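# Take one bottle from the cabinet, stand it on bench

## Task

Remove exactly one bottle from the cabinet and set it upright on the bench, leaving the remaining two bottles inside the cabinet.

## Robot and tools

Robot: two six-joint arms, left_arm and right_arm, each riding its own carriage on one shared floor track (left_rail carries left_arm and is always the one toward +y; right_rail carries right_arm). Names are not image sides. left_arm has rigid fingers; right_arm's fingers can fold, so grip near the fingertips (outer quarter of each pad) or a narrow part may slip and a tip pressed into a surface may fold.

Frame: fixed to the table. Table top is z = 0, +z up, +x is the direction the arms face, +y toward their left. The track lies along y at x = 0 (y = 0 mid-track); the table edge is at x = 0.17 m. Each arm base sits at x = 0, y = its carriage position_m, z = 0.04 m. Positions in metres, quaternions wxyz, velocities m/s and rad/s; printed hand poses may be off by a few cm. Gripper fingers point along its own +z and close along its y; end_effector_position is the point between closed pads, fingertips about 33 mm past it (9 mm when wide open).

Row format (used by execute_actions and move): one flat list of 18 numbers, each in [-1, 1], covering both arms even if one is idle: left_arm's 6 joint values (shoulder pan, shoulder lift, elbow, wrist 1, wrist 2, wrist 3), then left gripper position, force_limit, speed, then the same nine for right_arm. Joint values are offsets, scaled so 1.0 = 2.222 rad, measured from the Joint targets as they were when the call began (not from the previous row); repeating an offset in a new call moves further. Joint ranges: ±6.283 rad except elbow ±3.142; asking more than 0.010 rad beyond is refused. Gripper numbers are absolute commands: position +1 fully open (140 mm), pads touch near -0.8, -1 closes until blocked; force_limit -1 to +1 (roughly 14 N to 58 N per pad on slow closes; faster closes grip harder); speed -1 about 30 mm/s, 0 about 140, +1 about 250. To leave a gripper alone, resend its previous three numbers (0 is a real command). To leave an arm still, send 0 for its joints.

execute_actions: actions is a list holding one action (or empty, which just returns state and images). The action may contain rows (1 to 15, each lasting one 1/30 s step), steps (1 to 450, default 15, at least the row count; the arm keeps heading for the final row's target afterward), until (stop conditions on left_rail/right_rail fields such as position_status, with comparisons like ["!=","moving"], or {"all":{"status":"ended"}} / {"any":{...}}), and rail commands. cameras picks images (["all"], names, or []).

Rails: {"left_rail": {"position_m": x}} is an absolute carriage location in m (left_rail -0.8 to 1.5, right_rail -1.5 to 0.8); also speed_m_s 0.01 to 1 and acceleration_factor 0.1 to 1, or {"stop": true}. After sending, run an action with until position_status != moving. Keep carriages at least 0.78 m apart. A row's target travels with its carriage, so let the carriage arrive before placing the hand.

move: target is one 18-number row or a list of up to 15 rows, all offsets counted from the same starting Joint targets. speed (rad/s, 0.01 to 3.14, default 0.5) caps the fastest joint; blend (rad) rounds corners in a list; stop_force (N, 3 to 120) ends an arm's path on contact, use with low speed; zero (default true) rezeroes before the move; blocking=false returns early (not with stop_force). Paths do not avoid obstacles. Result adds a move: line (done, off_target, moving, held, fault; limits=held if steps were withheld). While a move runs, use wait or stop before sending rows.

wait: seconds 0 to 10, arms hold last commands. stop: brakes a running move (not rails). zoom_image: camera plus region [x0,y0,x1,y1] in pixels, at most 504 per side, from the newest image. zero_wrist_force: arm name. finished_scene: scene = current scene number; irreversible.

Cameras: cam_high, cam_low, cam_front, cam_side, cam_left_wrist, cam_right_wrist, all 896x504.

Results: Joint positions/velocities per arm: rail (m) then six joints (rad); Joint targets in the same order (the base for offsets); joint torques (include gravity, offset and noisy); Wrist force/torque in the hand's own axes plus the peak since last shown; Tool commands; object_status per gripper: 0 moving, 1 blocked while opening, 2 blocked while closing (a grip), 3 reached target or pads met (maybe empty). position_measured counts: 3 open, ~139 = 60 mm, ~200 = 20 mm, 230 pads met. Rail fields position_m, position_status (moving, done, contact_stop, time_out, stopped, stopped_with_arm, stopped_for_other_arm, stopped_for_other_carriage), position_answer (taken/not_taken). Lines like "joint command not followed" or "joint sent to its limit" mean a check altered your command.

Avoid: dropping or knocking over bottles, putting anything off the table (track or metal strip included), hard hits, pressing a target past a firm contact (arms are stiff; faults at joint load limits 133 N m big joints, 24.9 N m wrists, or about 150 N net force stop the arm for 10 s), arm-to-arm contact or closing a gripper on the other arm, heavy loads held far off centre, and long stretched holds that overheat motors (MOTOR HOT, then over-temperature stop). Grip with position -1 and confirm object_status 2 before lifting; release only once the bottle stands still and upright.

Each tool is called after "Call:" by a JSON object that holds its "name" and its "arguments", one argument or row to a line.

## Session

Call:
{"name": "execute_actions", "arguments": {
  "actions": []
}}

Scene clock: 0.00 s.
left_arm: end_effector_position=(+0.3456, +1.0194, +0.5800) position_measured=3 object_status=3 end_effector_quat_wxyz=(+0.000, +0.000, +1.000, +0.000) | right_arm: end_effector_position=(+0.3456, -1.1134, +0.5800) position_measured=3 object_status=3 end_effector_quat_wxyz=(+0.000, +0.000, +1.000, +0.000)
Joint positions: left_arm=[0.992 -0.316 -1.725 0.971 -0.816 -1.571 -0.316] | right_arm=[-1.141 -0.316 -1.725 0.971 -0.816 -1.571 -0.316]
Joint velocities: within noise
Joint torques (N m): no reading
Wrist force (N): no reading
Wrist torque (N m): no reading
Wrist force, peak (N): no reading
Joint targets: left_arm=[0.992 -0.316 -1.725 0.971 -0.816 -1.571 -0.316] | right_arm=[-1.141 -0.316 -1.725 0.971 -0.816 -1.571 -0.316]
Tool commands: left_gripper/position=+1.0 left_gripper/force_limit=+1.0 left_gripper/speed=+1.0 right_gripper/position=+1.0 right_gripper/force_limit=+1.0 right_gripper/speed=+1.0
left_rail: position_m=0.992 position_status=done
right_rail: position_m=-1.141 position_status=done

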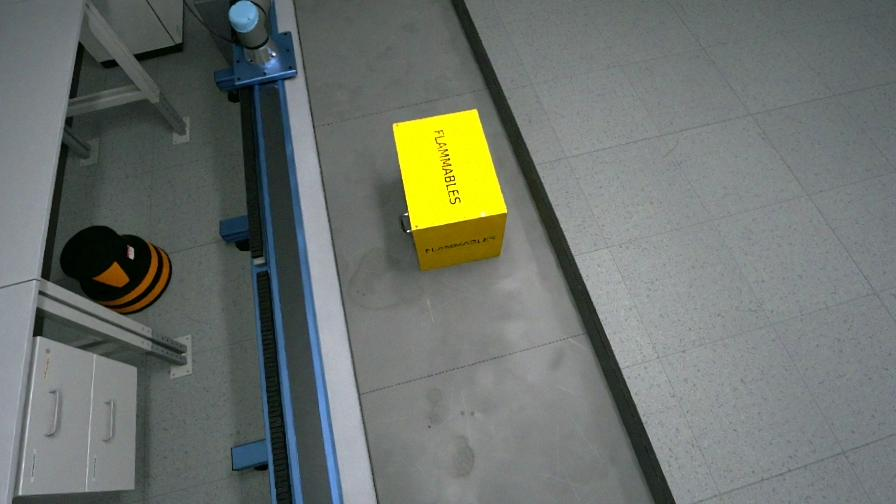

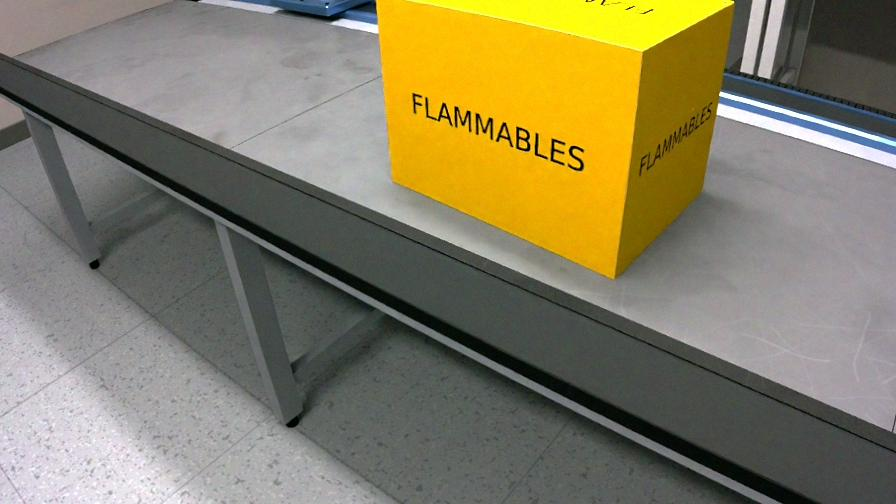

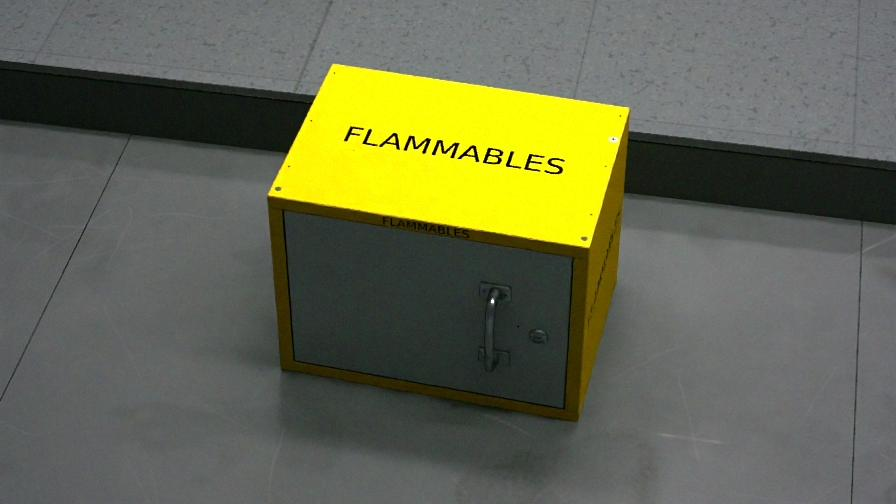

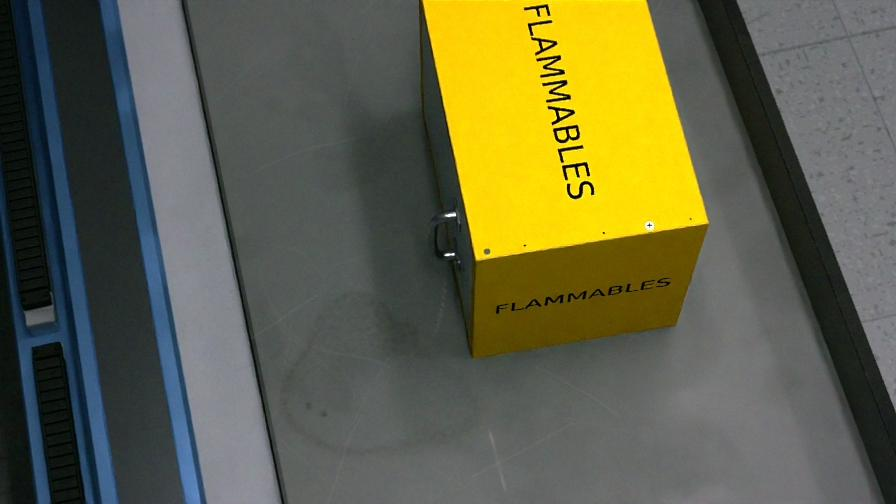

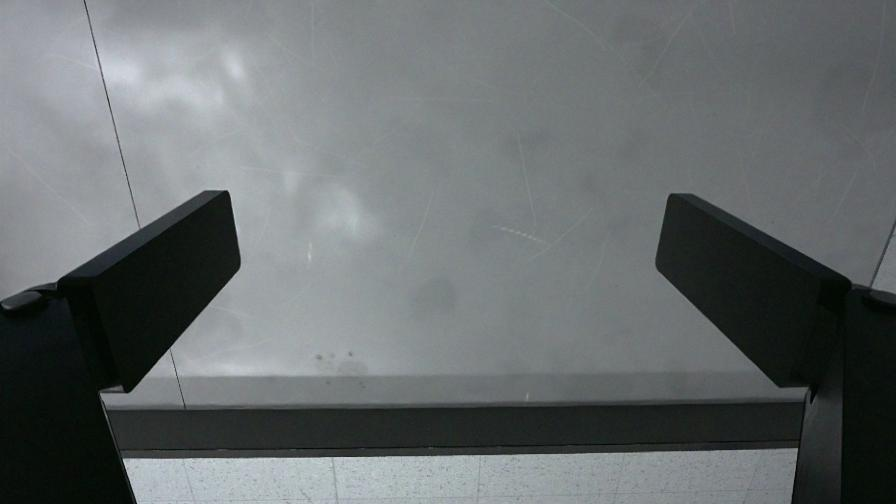

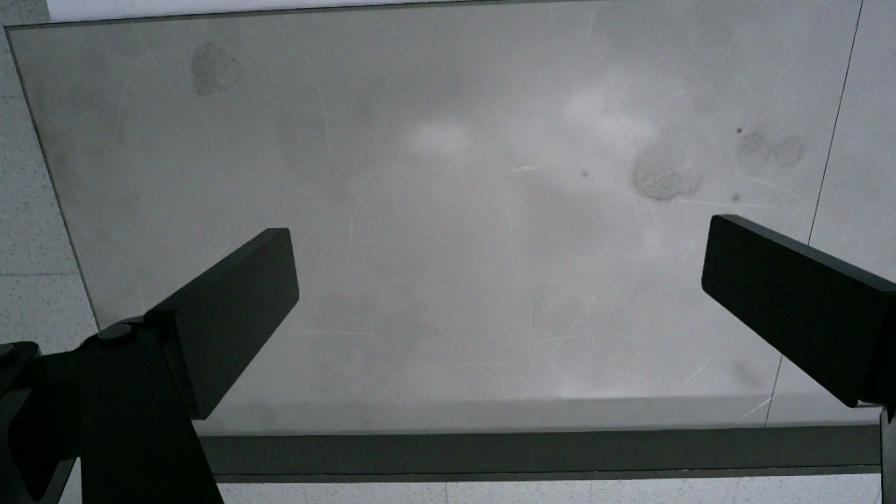

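Call:
{"name": "execute_actions", "arguments": {
  "actions": [
    {"right_rail":{"position_m":-1.48},"left_rail":{"position_m":-0.25,"speed_m_s":0.8},"steps":150,"until":{"all":{"status":"ended"}}}
  ]
}}

Call:
{"name": "move", "arguments": {
  "target": [0.1422,-0.3659,0.5207,-0.5086,0,-1,0.6,1,1,0,0,0,0,0,0,1,1,1],
  "speed": 1.5
}}

Call:
{"name": "move", "arguments": {
  "target": [0,0,0,0,0,-0.2716,0.6,1,1,0,0,0,0,0,0,1,1,1],
  "speed": 1.5,
  "cameras": ["cam_left_wrist","cam_side"]
}}

Scene clock: 8.20 s.
left_arm: end_effector_position=(+0.3456, -0.2227, +0.5800) position_measured=3 object_status=3 end_effector_quat_wxyz=(+0.000, +0.000, +1.000, +0.000) | right_arm: end_effector_position=(+0.3456, -1.4528, +0.5800) position_measured=3 object_status=3 end_effector_quat_wxyz=(+0.000, +0.000, +1.000, +0.000)
Joint positions: left_arm=[-0.25 -0.316 -1.725 0.971 -0.816 -1.571 -0.316] | right_arm=[-1.48 -0.316 -1.725 0.971 -0.816 -1.571 -0.316]
Joint torques (N m): left_arm=[-0.76 -13.99 -19.78 -3.05 -0.06 -0.19] | right_arm=[0.35 -11.15 -19.44 -2.42 -0.02 -0.13]
Wrist force (N): left_arm=[0.1 0.1 0.1] | right_arm=[0.0 -0.3 -0.1]
Wrist torque (N m): left_arm=[0.02 -0.03 0.00] | right_arm=[-0.05 0.02 0.00]
Wrist force, peak (N): left_arm=[0.2 -2.9 0.2] | right_arm=[-0.3 -2.7 -0.2]
Joint targets: left_arm=[-0.250 -0.316 -1.725 0.971 -0.816 -1.571 -0.316] | right_arm=[-1.480 -0.316 -1.725 0.971 -0.816 -1.571 -0.316]
Tool commands: left_gripper/position=+1.0 left_gripper/force_limit=+1.0 left_gripper/speed=+1.0 right_gripper/position=+1.0 right_gripper/force_limit=+1.0 right_gripper/speed=+1.0
left_rail: position_m=-0.250 speed_m_s=0.80 position_status=done
right_rail: position_m=-1.480 position_status=done

Scene clock: 10.63 s.
left_arm: end_effector_position=(+0.3002, -0.1167, +0.4510) position_measured=53 object_status=3 end_effector_quat_wxyz=(-0.114, +0.882, -0.275, +0.366) | right_arm: end_effector_position=(+0.3456, -1.4528, +0.5800) position_measured=3 object_status=3 end_effector_quat_wxyz=(+0.000, +0.000, +1.000, +0.000)
Joint positions: left_arm=[-0.25 0 -2.538 2.127 -1.946 -1.571 -2.538] | right_arm=[-1.48 -0.316 -1.725 0.971 -0.816 -1.571 -0.316]
Joint torques (N m): left_arm=[6.92 -1.39 -10.83 -5.81 -0.18 -2.26] | right_arm=[1.42 -10.6 -19.88 -2.49 -0.04 -0.06]
Wrist force (N): left_arm=[2.1 -1.3 -0.9] | right_arm=[0.1 -0.2 -0.2]
Wrist torque (N m): left_arm=[-0.47 -0.49 0.23] | right_arm=[-0.04 -0.02 0.00]
Wrist force, peak (N): left_arm=[2.3 -1.1 -0.9] | right_arm=[-0.1 -0.6 -0.3]
Joint targets: left_arm=[-0.250 0.000 -2.538 2.127 -1.946 -1.571 -2.538] | right_arm=[-1.480 -0.316 -1.725 0.971 -0.816 -1.571 -0.316]
left_rail: position_m=-0.250 speed_m_s=0.80 position_status=done
right_rail: position_m=-1.480 position_status=done
move: done

Scene clock: 12.00 s.
left_arm: end_effector_position=(+0.3002, -0.1167, +0.4510) position_measured=53 object_status=3 end_effector_quat_wxyz=(+0.000, +0.924, +0.000, +0.383) | right_arm: end_effector_position=(+0.3456, -1.4528, +0.5800) position_measured=3 object_status=3 end_effector_quat_wxyz=(+0.000, +0.000, +1.000, +0.000)
Joint positions: left_arm=[-0.25 0 -2.538 2.127 -1.946 -1.571 -3.141] | right_arm=[-1.48 -0.316 -1.725 0.971 -0.816 -1.571 -0.316]
Joint torques (N m): left_arm=[7.24 -0.91 -11.85 -5.84 -0.04 -2.19] | right_arm=[0.95 -10.75 -20.33 -2.64 0.07 -0.06]
Wrist force (N): left_arm=[2.2 0.8 -0.5] | right_arm=[-0.2 -0.3 -0.1]
Wrist torque (N m): left_arm=[0.06 -0.47 0.22] | right_arm=[-0.06 0.04 0.00]
Wrist force, peak (N): left_arm=[2.9 -0.3 -0.4] | right_arm=[-0.2 -0.6 -0.1]
Joint targets: left_arm=[-0.250 0.000 -2.538 2.127 -1.946 -1.571 -3.141] | right_arm=[-1.480 -0.316 -1.725 0.971 -0.816 -1.571 -0.316]
left_rail: position_m=-0.250 speed_m_s=0.80 position_status=done
right_rail: position_m=-1.480 position_status=done
move: done
Images, in order (width x height): cam_side 896x504, cam_left_wrist 896x504.

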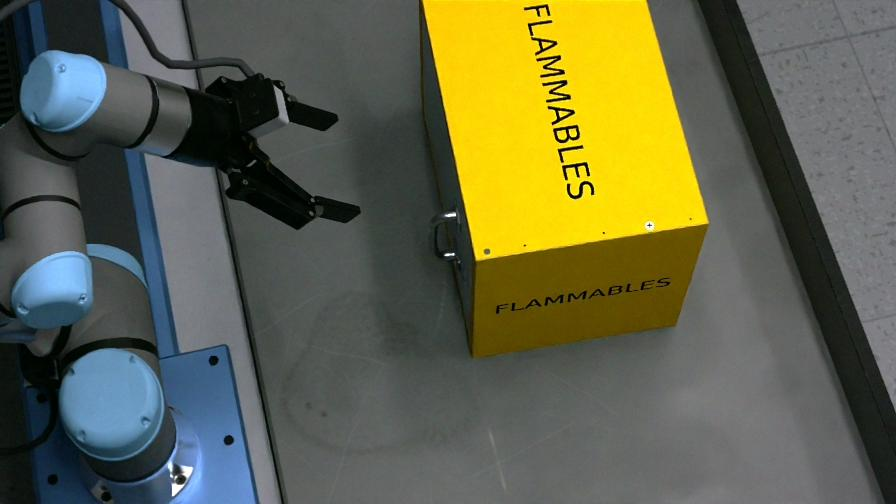

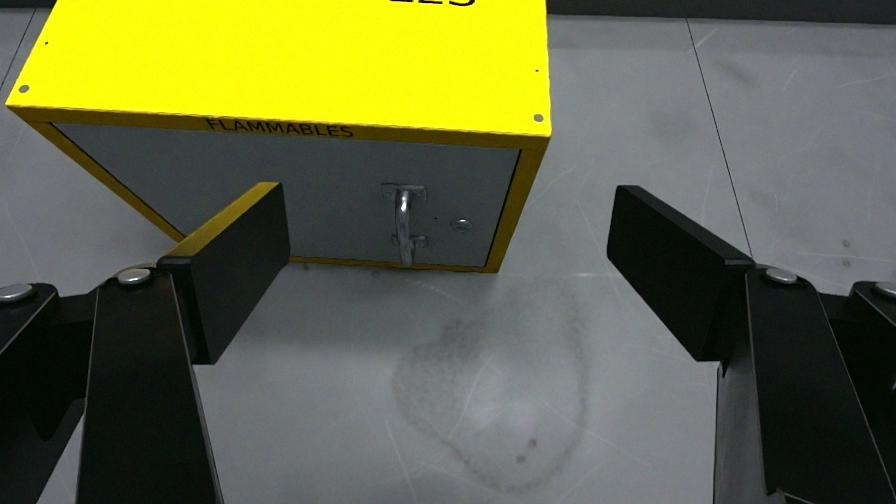

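Call:
{"name": "execute_actions", "arguments": {
  "actions": [
    {"left_rail":{"position_m":-0.212,"speed_m_s":0.3},"steps":90,"until":{"left_rail":{"position_status":["!=","moving"]}}}
  ]
}}

Call:
{"name": "move", "arguments": {
  "target": [0,0.0333,0.2372,-0.2313,0,0,0.2,1,1,0,0,0,0,0,0,1,1,1],
  "speed": 0.8,
  "cameras": ["cam_left_wrist"]
}}

Scene clock: 24.67 s.
left_arm: end_effector_position=(+0.3002, -0.0787, +0.4510) position_measured=53 object_status=3 end_effector_quat_wxyz=(+0.000, +0.924, +0.000, +0.383) | right_arm: end_effector_position=(+0.3456, -1.4528, +0.5800) position_measured=3 object_status=3 end_effector_quat_wxyz=(+0.000, +0.000, +1.000, +0.000)
Joint positions: left_arm=[-0.212 0 -2.538 2.127 -1.946 -1.571 -3.141] | right_arm=[-1.48 -0.316 -1.725 0.971 -0.816 -1.571 -0.316]
Joint torques (N m): left_arm=[0.24 -0.46 -13.58 -5.58 -0.09 -2.16] | right_arm=[1.15 -10.97 -20.06 -2.49 -0.28 0.04]
Wrist force (N): left_arm=[2.4 0.9 -0.6] | right_arm=[0.0 -0.6 0.1]
Wrist torque (N m): left_arm=[0.11 -0.51 0.22] | right_arm=[-0.12 0.02 -0.01]
Wrist force, peak (N): left_arm=[2.4 3.0 -0.8] | right_arm=[-0.4 -0.4 -0.4]
Joint targets: left_arm=[-0.212 0.000 -2.538 2.127 -1.946 -1.571 -3.141] | right_arm=[-1.480 -0.316 -1.725 0.971 -0.816 -1.571 -0.316]
Tool commands: left_gripper/position=+0.6 left_gripper/force_limit=+1.0 left_gripper/speed=+1.0 right_gripper/position=+1.0 right_gripper/force_limit=+1.0 right_gripper/speed=+1.0
left_rail: position_m=-0.212 speed_m_s=0.30 position_status=done
right_rail: position_m=-1.480 position_status=done

Scene clock: 26.10 s.
left_arm: end_effector_position=(+0.3305, -0.0787, +0.2208) position_measured=104 object_status=3 end_effector_quat_wxyz=(+0.000, +0.940, +0.000, +0.342) | right_arm: end_effector_position=(+0.3456, -1.4528, +0.5800) position_measured=3 object_status=3 end_effector_quat_wxyz=(+0.000, +0.000, +1.000, +0.000)
Joint positions: left_arm=[-0.212 0 -2.464 2.654 -2.46 -1.571 -3.141] | right_arm=[-1.48 -0.316 -1.725 0.971 -0.816 -1.571 -0.316]
Joint torques (N m): left_arm=[-7.94 22.43 -13.6 -5.97 -0.2 -1.97] | right_arm=[1.14 -11.62 -19.68 -2.6 -0.12 -0.04]
Wrist force (N): left_arm=[1.8 0.8 -0.3] | right_arm=[-0.1 -0.4 -0.2]
Wrist torque (N m): left_arm=[0.07 -0.37 0.23] | right_arm=[-0.08 0.02 0.00]
Wrist force, peak (N): left_arm=[3.4 0.5 -2.2] | right_arm=[-0.3 0.1 -0.6]
Joint targets: left_arm=[-0.212 0.000 -2.464 2.655 -2.460 -1.571 -3.141] | right_arm=[-1.480 -0.316 -1.725 0.971 -0.816 -1.571 -0.316]
left_rail: position_m=-0.212 speed_m_s=0.30 position_status=done
right_rail: position_m=-1.480 position_status=done
move: done
Images, in order (width x height): cam_left_wrist 896x504.

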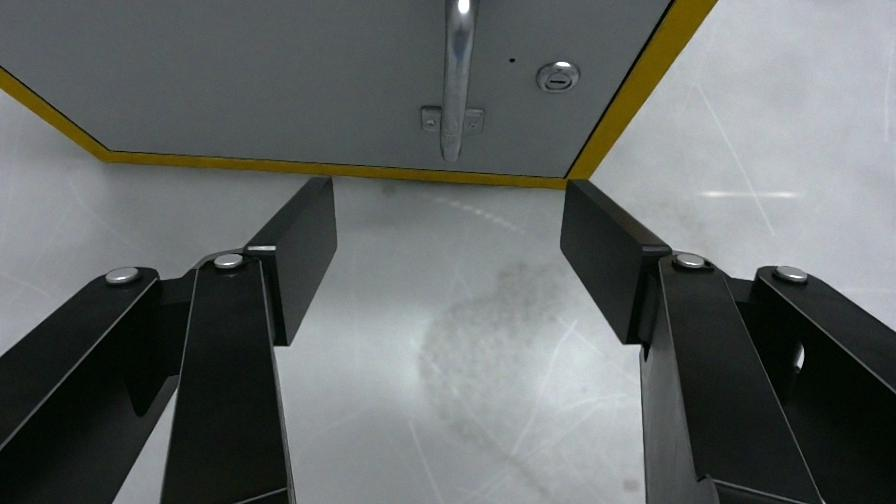

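Call:
{"name": "execute_actions", "arguments": {
  "actions": [
    {"left_rail":{"position_m":-0.2155,"speed_m_s":0.3},"steps":90,"until":{"left_rail":{"position_status":["!=","moving"]}}}
  ]
}}

Call:
{"name": "move", "arguments": {
  "target": [0,0.2129,-0.0006,-0.2122,0,0,0.2,1,1,0,0,0,0,0,0,1,1,1],
  "speed": 0.25,
  "stop_force": 15
}}

Call:
{"name": "execute_actions", "arguments": {
  "actions": [
    {"rows":[[0,0,0,0,0,0,-1,-0.3,-1,0,0,0,0,0,0,1,1,1]],"steps":80}
  ],
  "cameras": ["cam_left_wrist"]
}}

Scene clock: 32.83 s.
left_arm: end_effector_position=(+0.3305, -0.0822, +0.2207) position_measured=104 object_status=3 end_effector_quat_wxyz=(+0.000, +0.940, +0.000, +0.342) | right_arm: end_effector_position=(+0.3456, -1.4528, +0.5800) position_measured=3 object_status=3 end_effector_quat_wxyz=(+0.000, +0.000, +1.000, +0.000)
Joint positions: left_arm=[-0.215 0 -2.464 2.655 -2.46 -1.571 -3.141] | right_arm=[-1.48 -0.316 -1.725 0.971 -0.816 -1.571 -0.316]
Joint torques (N m): left_arm=[-6.8 22.34 -13.9 -5.71 -0.06 -1.53] | right_arm=[-0.46 -11.86 -20.44 -2.67 0.1 -0.09]
Wrist force (N): left_arm=[1.7 1.1 -0.4] | right_arm=[0.2 -0.2 -0.1]
Wrist torque (N m): left_arm=[0.13 -0.35 0.23] | right_arm=[-0.04 -0.03 0.00]
Wrist force, peak (N): left_arm=[1.7 2.3 -0.2] | right_arm=[0.1 -0.9 -0.1]
Joint targets: left_arm=[-0.216 0.000 -2.464 2.655 -2.460 -1.571 -3.141] | right_arm=[-1.480 -0.316 -1.725 0.971 -0.816 -1.571 -0.316]
Tool commands: left_gripper/position=+0.2 left_gripper/force_limit=+1.0 left_gripper/speed=+1.0 right_gripper/position=+1.0 right_gripper/force_limit=+1.0 right_gripper/speed=+1.0
left_rail: position_m=-0.215 position_m_goal=-0.216 speed_m_s=0.30 position_status=done
right_rail: position_m=-1.480 position_status=done

Scene clock: 35.87 s.
left_arm: end_effector_position=(+0.4124, -0.0822, +0.1753) position_measured=104 object_status=3 end_effector_quat_wxyz=(+0.000, +0.940, +0.000, +0.342) | right_arm: end_effector_position=(+0.3456, -1.4528, +0.5800) position_measured=3 object_status=3 end_effector_quat_wxyz=(+0.000, +0.000, +1.000, +0.000)
Joint positions: left_arm=[-0.216 0 -1.991 2.653 -2.932 -1.571 -3.141] | right_arm=[-1.48 -0.316 -1.725 0.971 -0.816 -1.571 -0.316]
Joint torques (N m): left_arm=[0.55 9.51 -35.96 -5.99 -0.21 -1.28] | right_arm=[0.95 -12.13 -20.32 -2.85 -0.18 -0.11]
Wrist force (N): left_arm=[2.2 0.2 -0.3] | right_arm=[-0.3 -0.3 0.2]
Wrist torque (N m): left_arm=[0.02 -0.46 0.20] | right_arm=[-0.06 0.08 0.00]
Wrist force, peak (N): left_arm=[2.3 0.8 -0.2] | right_arm=[0.1 -0.3 -0.6]
Joint targets: left_arm=[-0.216 0.000 -1.991 2.653 -2.932 -1.571 -3.141] | right_arm=[-1.480 -0.316 -1.725 0.971 -0.816 -1.571 -0.316]
left_rail: position_m=-0.216 speed_m_s=0.30 position_status=done
right_rail: position_m=-1.480 position_status=done
move: done

Scene clock: 38.73 s.
left_arm: end_effector_position=(+0.4124, -0.0823, +0.1753) position_measured=213 object_status=2 end_effector_quat_wxyz=(+0.000, +0.940, +0.000, +0.342) | right_arm: end_effector_position=(+0.3456, -1.4528, +0.5800) position_measured=3 object_status=3 end_effector_quat_wxyz=(+0.000, +0.000, +1.000, +0.000)
Joint positions: left_arm=[-0.216 0 -1.991 2.653 -2.932 -1.571 -3.141] | right_arm=[-1.48 -0.316 -1.725 0.971 -0.816 -1.571 -0.316]
Joint torques (N m): left_arm=[6.68 8.67 -36.34 -5.94 12.95 -0.91] | right_arm=[0.76 -11.87 -20.12 -2.52 -0.08 -0.19]
Wrist force (N): left_arm=[-2.0 34.5 -9.0] | right_arm=[0.0 -0.4 0.0]
Wrist torque (N m): left_arm=[0.14 -0.40 0.55] | right_arm=[-0.07 0.00 0.00]
Wrist force, peak (N): left_arm=[-2.0 34.5 -9.0] | right_arm=[-0.4 -0.5 -0.4]
Joint targets: left_arm=[-0.216 0.000 -1.991 2.653 -2.932 -1.571 -3.141] | right_arm=[-1.480 -0.316 -1.725 0.971 -0.816 -1.571 -0.316]
left_rail: position_m=-0.216 speed_m_s=0.30 position_status=done
right_rail: position_m=-1.480 position_status=done
Images, in order (width x height): cam_left_wrist 896x504.

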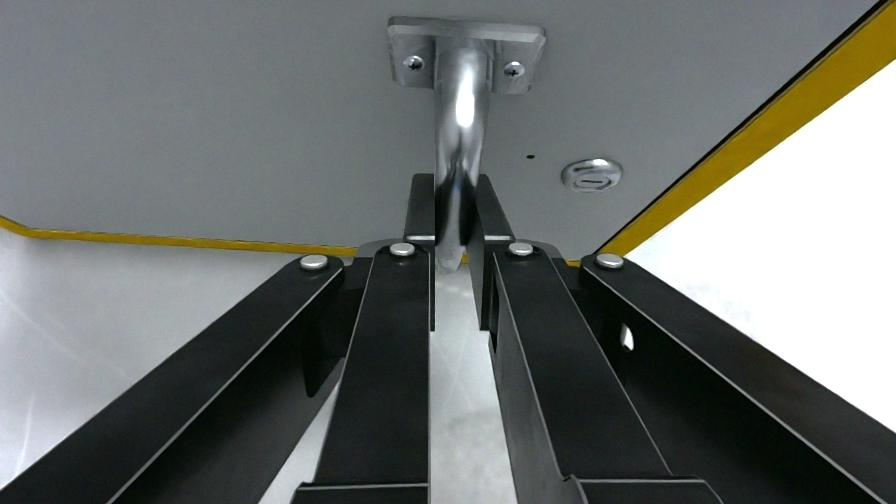

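Call:
{"name": "move", "arguments": {
  "target": [
    [0.0100,-0.0801,0.0286,0.0515,0,0,-1,-0.3,-1,0,0,0,0,0,0,1,1,1],
    [0.0330,-0.1604,0.0467,0.1137,0,0,-1,-0.3,-1,0,0,0,0,0,0,1,1,1],
    [0.0661,-0.2300,0.0560,0.1740,0,0,-1,-0.3,-1,0,0,0,0,0,0,1,1,1]
  ],
  "speed": 0.15,
  "blend": 0.03,
  "stop_force": 60,
  "cameras": ["cam_side"]
}}

Scene clock: 56.93 s.
left_arm: end_effector_position=(+0.2900, -0.0379, +0.1754) position_measured=213 object_status=2 end_effector_quat_wxyz=(-0.025, +0.937, +0.069, +0.341) | right_arm: end_effector_position=(+0.3456, -1.4528, +0.5800) position_measured=3 object_status=3 end_effector_quat_wxyz=(+0.000, +0.000, +1.000, +0.000)
Joint positions: left_arm=[-0.216 0.147 -2.502 2.778 -2.545 -1.571 -3.141] | right_arm=[-1.48 -0.316 -1.725 0.971 -0.816 -1.571 -0.316]
Joint torques (N m): left_arm=[5.07 0.14 -2.32 3.33 -3.73 -0.24] | right_arm=[1.83 -12.41 -19.83 -2.78 -0.26 -0.06]
Wrist force (N): left_arm=[22.1 -13.0 7.1] | right_arm=[0.2 0.0 -0.3]
Wrist torque (N m): left_arm=[0.76 -0.26 0.88] | right_arm=[0.00 -0.03 0.00]
Wrist force, peak (N): left_arm=[-2.1 34.7 -9.0] | right_arm=[-0.2 -0.5 -0.3]
Joint targets: left_arm=[-0.216 0.147 -2.502 2.778 -2.545 -1.571 -3.141] | right_arm=[-1.480 -0.316 -1.725 0.971 -0.816 -1.571 -0.316]
left_rail: position_m=-0.216 speed_m_s=0.30 position_status=done
right_rail: position_m=-1.480 position_status=done
move: done
Images, in order (width x height): cam_side 896x504.

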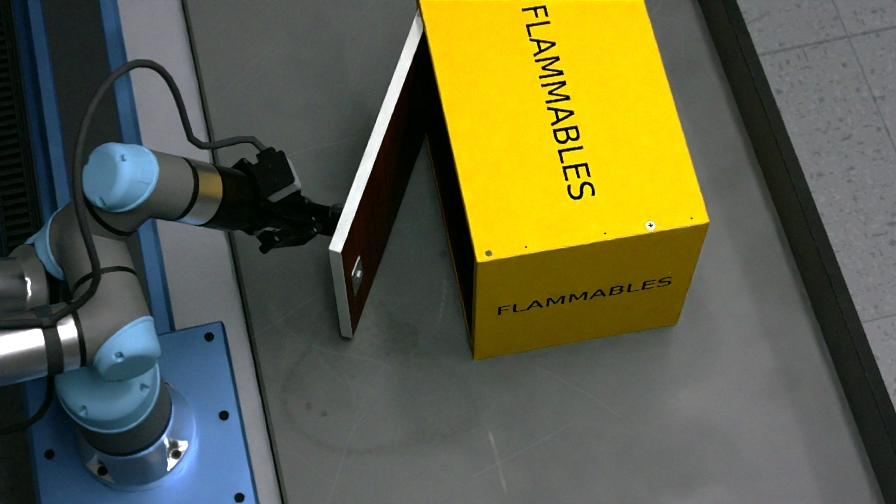

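Call:
{"name": "execute_actions", "arguments": {
  "actions": [
    {"rows":[[0,0,0,0,0,0,-0.2,-0.3,-0.5,0,0,0,0,0,0,1,1,1]],"steps":35}
  ]
}}

Call:
{"name": "move", "arguments": {
  "target": [
    [0,-0.0862,-0.0239,0.1106,0,0,-0.2,-0.3,-0.5,0,0,0,0,0,0,1,1,1],
    [-0.0661,-0.0158,-0.2926,0.2696,0,0,-0.2,-0.3,-0.5,0,0,0,0,0,0,1,1,1]
  ],
  "speed": [0.3,0.8]
}}

Call:
{"name": "execute_actions", "arguments": {
  "actions": [
    {"rows":[[0,0,0,0,0,0,-1,-1,0,0,0,0,0,0,0,1,1,1]],"left_rail":{"position_m":-0.42},"steps":90,"until":{"all":{"status":"ended"}}}
  ]
}}

Call:
{"name": "move", "arguments": {
  "target": [0,-0.0257,0.1805,-0.0369,0,0,-1,-1,0,0,0,0,0,0,0,1,1,1],
  "speed": 0.8,
  "cameras": ["cam_left_wrist","cam_side"]
}}

Scene clock: 69.63 s.
left_arm: end_effector_position=(+0.2900, -0.0379, +0.1754) position_measured=154 object_status=3 end_effector_quat_wxyz=(-0.025, +0.937, +0.069, +0.341) | right_arm: end_effector_position=(+0.3456, -1.4528, +0.5800) position_measured=3 object_status=3 end_effector_quat_wxyz=(+0.000, +0.000, +1.000, +0.000)
Joint positions: left_arm=[-0.216 0.147 -2.502 2.778 -2.545 -1.571 -3.141] | right_arm=[-1.48 -0.316 -1.725 0.971 -0.816 -1.571 -0.316]
Joint torques (N m): left_arm=[1.3 0.16 -40.34 -5.97 1.51 0.36] | right_arm=[1.29 -12.93 -19.83 -2.76 -0.14 -0.13]
Wrist force (N): left_arm=[2.0 0.5 -0.3] | right_arm=[-0.1 -0.1 -0.2]
Wrist torque (N m): left_arm=[0.04 -0.43 0.19] | right_arm=[-0.01 0.02 -0.01]
Wrist force, peak (N): left_arm=[22.7 -13.2 6.5] | right_arm=[-0.5 -0.4 -0.4]
Joint targets: left_arm=[-0.216 0.147 -2.502 2.778 -2.545 -1.571 -3.141] | right_arm=[-1.480 -0.316 -1.725 0.971 -0.816 -1.571 -0.316]
left_rail: position_m=-0.216 speed_m_s=0.30 position_status=done
right_rail: position_m=-1.480 position_status=done

Scene clock: 72.57 s.
left_arm: end_effector_position=(+0.3004, -0.0822, +0.4505) position_measured=154 object_status=3 end_effector_quat_wxyz=(+0.000, +0.924, +0.000, +0.382) | right_arm: end_effector_position=(+0.3456, -1.4528, +0.5800) position_measured=3 object_status=3 end_effector_quat_wxyz=(+0.000, +0.000, +1.000, +0.000)
Joint positions: left_arm=[-0.215 0 -2.537 2.128 -1.946 -1.571 -3.141] | right_arm=[-1.48 -0.316 -1.725 0.971 -0.816 -1.571 -0.316]
Joint torques (N m): left_arm=[-8.9 26.82 -38.09 -2.11 -1.67 0.3] | right_arm=[0.73 -12.75 -18.87 -2.76 -0.42 0.04]
Wrist force (N): left_arm=[2.5 0.7 -0.6] | right_arm=[-0.4 0.0 0.0]
Wrist torque (N m): left_arm=[0.06 -0.56 0.22] | right_arm=[0.00 0.09 -0.01]
Wrist force, peak (N): left_arm=[-4.2 -2.1 -0.5] | right_arm=[0.0 -0.4 -0.4]
Joint targets: left_arm=[-0.216 0.000 -2.537 2.127 -1.946 -1.571 -3.141] | right_arm=[-1.480 -0.316 -1.725 0.971 -0.816 -1.571 -0.316]
left_rail: position_m=-0.215 position_m_goal=-0.216 speed_m_s=0.30 position_status=done
right_rail: position_m=-1.480 position_status=done
move: done

Scene clock: 73.80 s.
left_arm: end_effector_position=(+0.3004, -0.2867, +0.4506) position_measured=233 object_status=3 end_effector_quat_wxyz=(+0.000, +0.924, +0.000, +0.383) | right_arm: end_effector_position=(+0.3456, -1.4528, +0.5800) position_measured=3 object_status=3 end_effector_quat_wxyz=(+0.000, +0.000, +1.000, +0.000)
Joint positions: left_arm=[-0.42 0 -2.537 2.127 -1.946 -1.571 -3.141] | right_arm=[-1.48 -0.316 -1.725 0.971 -0.816 -1.571 -0.316]
Joint torques (N m): left_arm=[-2.24 25.65 -34.59 -2.28 0.35 0.24] | right_arm=[0.85 -12.87 -18.73 -2.66 -0.29 -0.05]
Wrist force (N): left_arm=[2.8 0.5 -0.6] | right_arm=[-0.3 -0.3 0.1]
Wrist torque (N m): left_arm=[0.02 -0.63 0.21] | right_arm=[-0.06 0.07 0.00]
Wrist force, peak (N): left_arm=[2.4 3.1 -0.9] | right_arm=[-0.4 -0.4 0.2]
Joint targets: left_arm=[-0.420 0.000 -2.537 2.127 -1.946 -1.571 -3.141] | right_arm=[-1.480 -0.316 -1.725 0.971 -0.816 -1.571 -0.316]
left_rail: position_m=-0.420 speed_m_s=0.30 position_status=done
right_rail: position_m=-1.480 position_status=done

Scene clock: 75.07 s.
left_arm: end_effector_position=(+0.2702, -0.2867, +0.2299) position_measured=233 object_status=3 end_effector_quat_wxyz=(+0.000, +0.966, +0.000, +0.259) | right_arm: end_effector_position=(+0.3456, -1.4528, +0.5800) position_measured=3 object_status=3 end_effector_quat_wxyz=(+0.000, +0.000, +1.000, +0.000)
Joint positions: left_arm=[-0.42 0 -2.594 2.528 -2.028 -1.571 -3.141] | right_arm=[-1.48 -0.316 -1.725 0.971 -0.816 -1.571 -0.316]
Joint torques (N m): left_arm=[3.5 -1.41 -14.34 -5.89 1.31 0.16] | right_arm=[1.91 -13.13 -20.39 -2.87 -0.27 -0.11]
Wrist force (N): left_arm=[1.2 0.7 0.0] | right_arm=[0.1 -0.2 0.0]
Wrist torque (N m): left_arm=[0.06 -0.25 0.16] | right_arm=[-0.04 -0.01 0.00]
Wrist force, peak (N): left_arm=[4.1 0.4 -2.4] | right_arm=[-0.4 -0.5 -0.2]
Joint targets: left_arm=[-0.420 0.000 -2.594 2.529 -2.028 -1.571 -3.141] | right_arm=[-1.480 -0.316 -1.725 0.971 -0.816 -1.571 -0.316]
left_rail: position_m=-0.420 speed_m_s=0.30 position_status=done
right_rail: position_m=-1.480 position_status=done
move: done
Images, in order (width x height): cam_side 896x504, cam_left_wrist 896x504.

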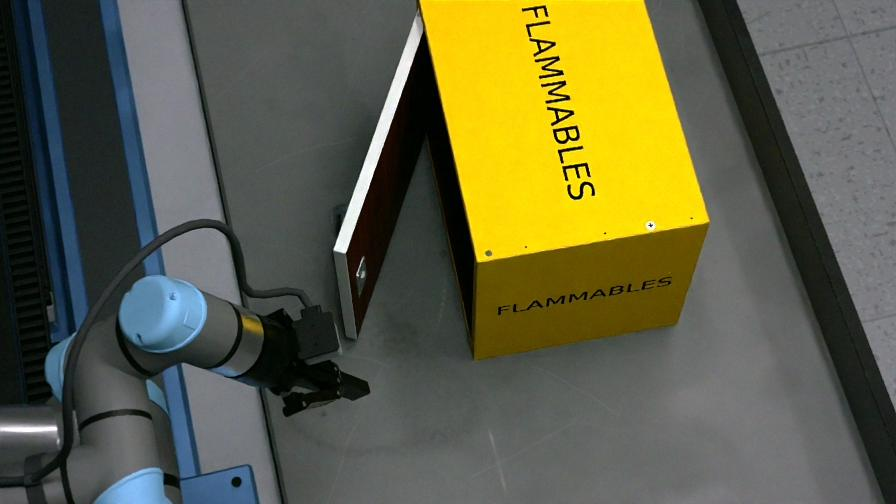

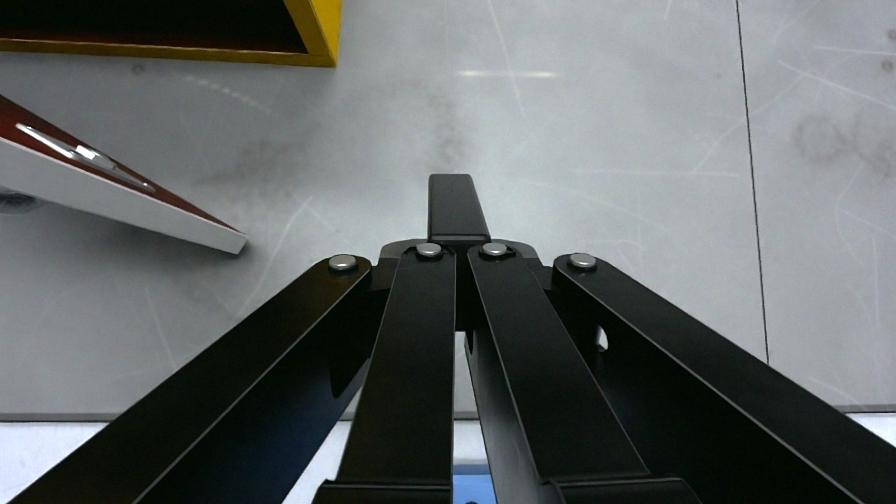

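Call:
{"name": "move", "arguments": {
  "target": [0,0.0725,-0.0095,-0.0635,0,0,-1,-1,0,0,0,0,0,0,0,1,1,1],
  "speed": 0.5
}}

Call:
{"name": "execute_actions", "arguments": {
  "actions": [
    {"left_rail":{"position_m":-0.06,"speed_m_s":0.1},"steps":150,"until":{"left_rail":{"position_status":["!=","moving"]}}}
  ],
  "cameras": ["cam_high","cam_side","cam_left_wrist"]
}}

Scene clock: 82.17 s.
left_arm: end_effector_position=(+0.3103, -0.2867, +0.2305) position_measured=233 object_status=3 end_effector_quat_wxyz=(+0.000, +0.966, +0.000, +0.259) | right_arm: end_effector_position=(+0.3456, -1.4528, +0.5800) position_measured=3 object_status=3 end_effector_quat_wxyz=(+0.000, +0.000, +1.000, +0.000)
Joint positions: left_arm=[-0.42 0 -2.434 2.507 -2.169 -1.571 -3.141] | right_arm=[-1.48 -0.316 -1.725 0.971 -0.816 -1.571 -0.316]
Joint torques (N m): left_arm=[5.65 21.3 -41.87 -5.79 1.49 0.17] | right_arm=[2.36 -12.2 -19.68 -2.77 -0.52 -0.03]
Wrist force (N): left_arm=[1.0 0.7 0.0] | right_arm=[-0.3 0.0 0.0]
Wrist torque (N m): left_arm=[0.10 -0.21 0.19] | right_arm=[0.01 0.06 -0.01]
Wrist force, peak (N): left_arm=[2.2 0.6 0.5] | right_arm=[-0.4 -0.5 -0.3]
Joint targets: left_arm=[-0.420 0.000 -2.433 2.507 -2.169 -1.571 -3.141] | right_arm=[-1.480 -0.316 -1.725 0.971 -0.816 -1.571 -0.316]
left_rail: position_m=-0.420 speed_m_s=0.30 position_status=done
right_rail: position_m=-1.480 position_status=done
move: done

Scene clock: 86.13 s.
left_arm: end_effector_position=(+0.3104, +0.0733, +0.2305) position_measured=233 object_status=3 end_effector_quat_wxyz=(+0.000, +0.966, +0.000, +0.259) | right_arm: end_effector_position=(+0.3456, -1.4528, +0.5800) position_measured=3 object_status=3 end_effector_quat_wxyz=(+0.000, +0.000, +1.000, +0.000)
Joint positions: left_arm=[-0.06 0 -2.433 2.507 -2.169 -1.571 -3.141] | right_arm=[-1.48 -0.316 -1.725 0.971 -0.816 -1.571 -0.316]
Joint torques (N m): left_arm=[1.47 21.24 -17.76 -5.47 2.04 0.1] | right_arm=[1.62 -13.69 -19.9 -2.88 -0.41 -0.06]
Wrist force (N): left_arm=[-15.4 13.3 -11.5] | right_arm=[0.0 -0.1 -0.2]
Wrist torque (N m): left_arm=[1.03 0.84 -0.09] | right_arm=[-0.03 0.01 -0.01]
Wrist force, peak (N): left_arm=[-11.2 36.3 -16.2] | right_arm=[-0.5 -0.3 -0.5]
Joint targets: left_arm=[-0.060 0.000 -2.433 2.507 -2.169 -1.571 -3.141] | right_arm=[-1.480 -0.316 -1.725 0.971 -0.816 -1.571 -0.316]
Tool commands: left_gripper/position=-1.0 left_gripper/force_limit=-1.0 left_gripper/speed=+0.0 right_gripper/position=+1.0 right_gripper/force_limit=+1.0 right_gripper/speed=+1.0
left_rail: position_m=-0.060 speed_m_s=0.10 position_status=done
right_rail: position_m=-1.480 position_status=done
Images, in order (width x height): cam_high 896x504, cam_side 896x504, cam_left_wrist 896x504.

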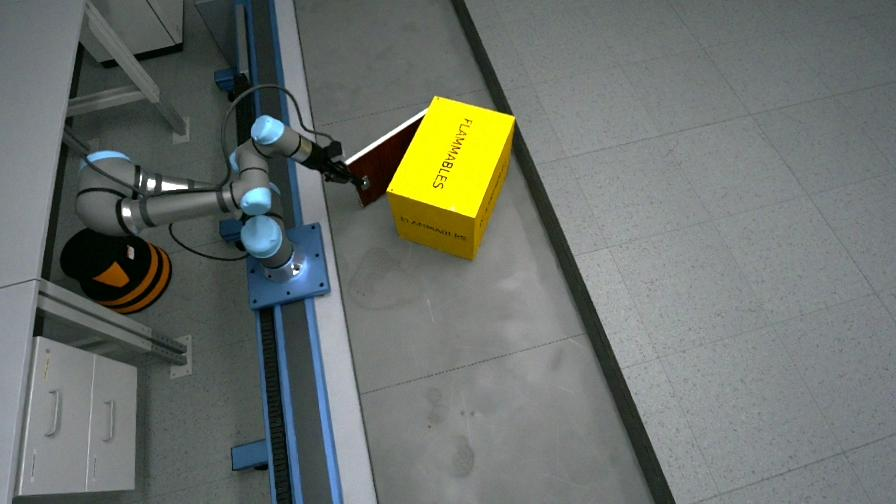

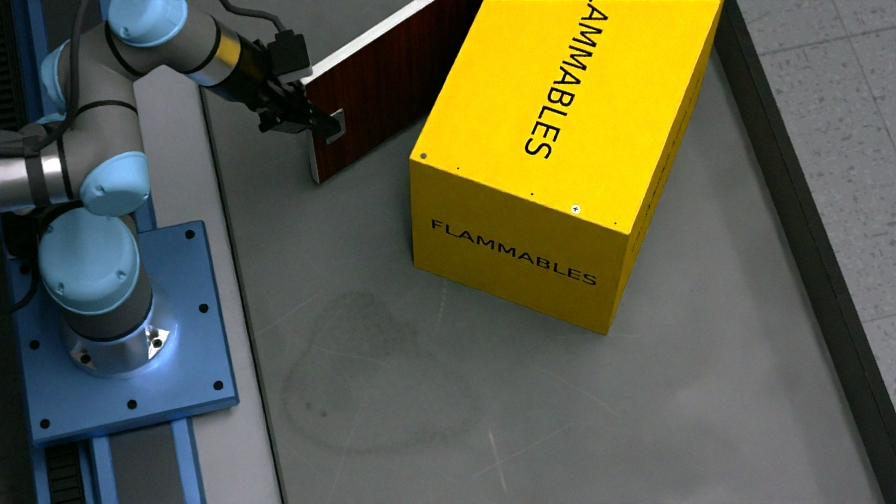

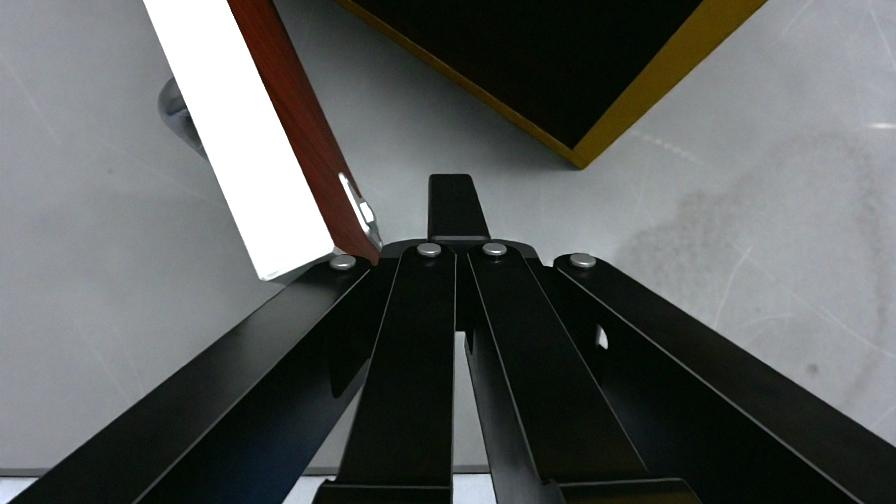

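Call:
{"name": "execute_actions", "arguments": {
  "actions": [
    {"left_rail":{"position_m":-0.1,"speed_m_s":0.1},"steps":90,"until":{"left_rail":{"position_status":["!=","moving"]}}}
  ]
}}

Call:
{"name": "move", "arguments": {
  "target": [0,0.0689,-0.0158,-0.0531,0,0,-1,-1,0,0,0,0,0,0,0,1,1,1],
  "speed": 0.5
}}

Call:
{"name": "execute_actions", "arguments": {
  "actions": [
    {"left_rail":{"position_m":0.15,"speed_m_s":0.1},"steps":150,"until":{"left_rail":{"position_status":["!=","moving"]}}}
  ],
  "cameras": ["cam_high","cam_side","cam_left_wrist"]
}}

Scene clock: 97.73 s.
left_arm: end_effector_position=(+0.3104, +0.0333, +0.2305) position_measured=233 object_status=3 end_effector_quat_wxyz=(+0.000, +0.966, +0.000, +0.259) | right_arm: end_effector_position=(+0.3456, -1.4528, +0.5800) position_measured=3 object_status=3 end_effector_quat_wxyz=(+0.000, +0.000, +1.000, +0.000)
Joint positions: left_arm=[-0.1 0 -2.433 2.507 -2.169 -1.571 -3.141] | right_arm=[-1.48 -0.316 -1.725 0.971 -0.816 -1.571 -0.316]
Joint torques (N m): left_arm=[-2.36 20.96 -16.96 -4.88 0.18 0.06] | right_arm=[3.37 -13.9 -18.89 -2.9 -0.32 -0.43]
Wrist force (N): left_arm=[1.8 0.4 -0.4] | right_arm=[-0.5 -0.2 -0.2]
Wrist torque (N m): left_arm=[0.03 -0.38 0.18] | right_arm=[-0.03 0.12 0.00]
Wrist force, peak (N): left_arm=[-15.6 13.5 -11.8] | right_arm=[-0.6 0.1 -0.5]
Joint targets: left_arm=[-0.100 0.000 -2.433 2.507 -2.169 -1.571 -3.141] | right_arm=[-1.480 -0.316 -1.725 0.971 -0.816 -1.571 -0.316]
Tool commands: left_gripper/position=-1.0 left_gripper/force_limit=-1.0 left_gripper/speed=+0.0 right_gripper/position=+1.0 right_gripper/force_limit=+1.0 right_gripper/speed=+1.0
left_rail: position_m=-0.100 speed_m_s=0.10 position_status=done
right_rail: position_m=-1.480 position_status=done

Scene clock: 98.77 s.
left_arm: end_effector_position=(+0.3501, +0.0333, +0.2306) position_measured=233 object_status=3 end_effector_quat_wxyz=(+0.000, +0.966, +0.000, +0.259) | right_arm: end_effector_position=(+0.3456, -1.4528, +0.5800) position_measured=3 object_status=3 end_effector_quat_wxyz=(+0.000, +0.000, +1.000, +0.000)
Joint positions: left_arm=[-0.1 0 -2.281 2.472 -2.287 -1.571 -3.141] | right_arm=[-1.48 -0.316 -1.725 0.971 -0.816 -1.571 -0.316]
Joint torques (N m): left_arm=[-2.75 16.46 -41.02 -6.12 -1.22 0.15] | right_arm=[3.89 -13.26 -19.25 -3.04 -0.4 -0.03]
Wrist force (N): left_arm=[1.7 0.4 -0.1] | right_arm=[0.0 -0.2 -0.2]
Wrist torque (N m): left_arm=[0.08 -0.36 0.18] | right_arm=[-0.04 -0.01 0.00]
Wrist force, peak (N): left_arm=[2.3 0.7 0.3] | right_arm=[-0.2 -0.7 0.1]
Joint targets: left_arm=[-0.100 0.000 -2.280 2.472 -2.287 -1.571 -3.141] | right_arm=[-1.480 -0.316 -1.725 0.971 -0.816 -1.571 -0.316]
left_rail: position_m=-0.100 speed_m_s=0.10 position_status=done
right_rail: position_m=-1.480 position_status=done
move: done

Scene clock: 101.63 s.
left_arm: end_effector_position=(+0.3502, +0.2833, +0.2306) position_measured=233 object_status=3 end_effector_quat_wxyz=(+0.000, +0.966, +0.000, +0.259) | right_arm: end_effector_position=(+0.3456, -1.4528, +0.5800) position_measured=3 object_status=3 end_effector_quat_wxyz=(+0.000, +0.000, +1.000, +0.000)
Joint positions: left_arm=[0.15 0 -2.28 2.472 -2.287 -1.571 -3.141] | right_arm=[-1.48 -0.316 -1.725 0.971 -0.816 -1.571 -0.316]
Joint torques (N m): left_arm=[-6.11 16.37 -17.4 -2.64 1.47 -0.04] | right_arm=[2.9 -12.28 -18.7 -2.96 -0.45 0.02]
Wrist force (N): left_arm=[2.6 3.6 0.0] | right_arm=[-0.3 -0.1 0.2]
Wrist torque (N m): left_arm=[0.27 -0.44 0.24] | right_arm=[-0.01 0.06 0.00]
Wrist force, peak (N): left_arm=[2.3 4.2 -1.3] | right_arm=[-0.4 -0.5 -0.1]
Joint targets: left_arm=[0.150 0.000 -2.280 2.472 -2.287 -1.571 -3.141] | right_arm=[-1.480 -0.316 -1.725 0.971 -0.816 -1.571 -0.316]
Tool commands: left_gripper/position=-1.0 left_gripper/force_limit=-1.0 left_gripper/speed=+0.0 right_gripper/position=+1.0 right_gripper/force_limit=+1.0 right_gripper/speed=+1.0
left_rail: position_m=0.150 speed_m_s=0.10 position_status=done
right_rail: position_m=-1.480 position_status=done
Images, in order (width x height): cam_high 896x504, cam_side 896x504, cam_left_wrist 896x504.

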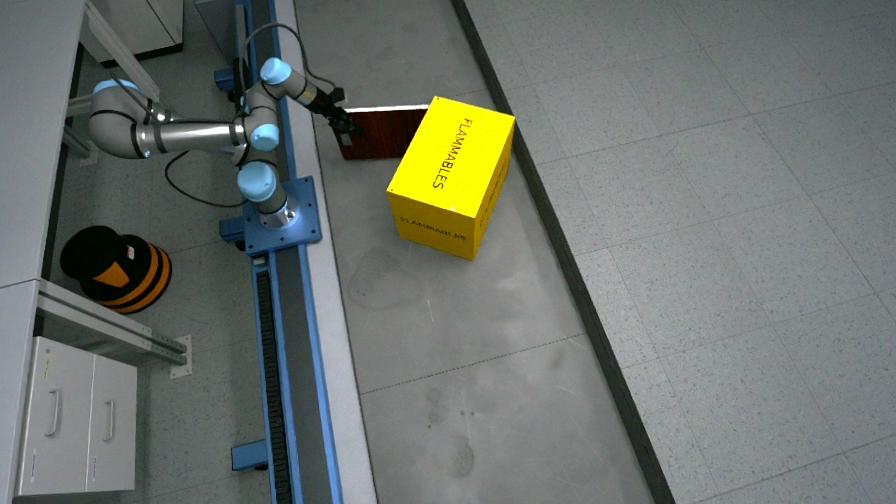

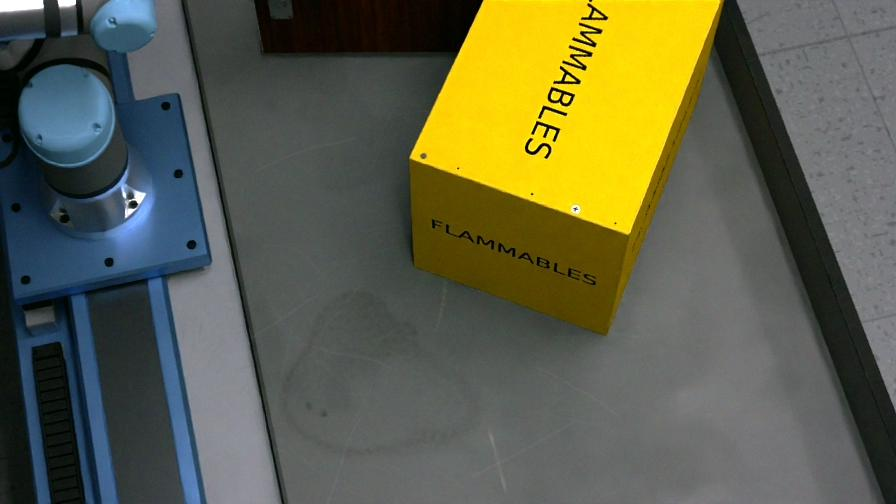

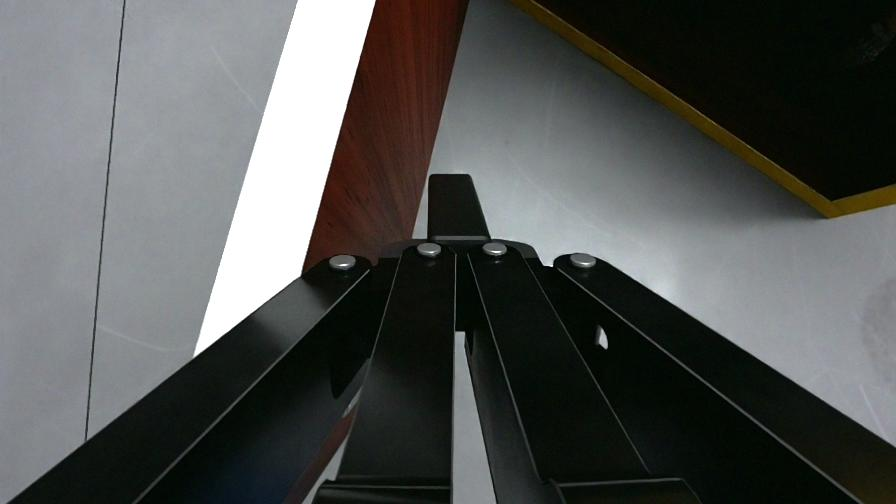

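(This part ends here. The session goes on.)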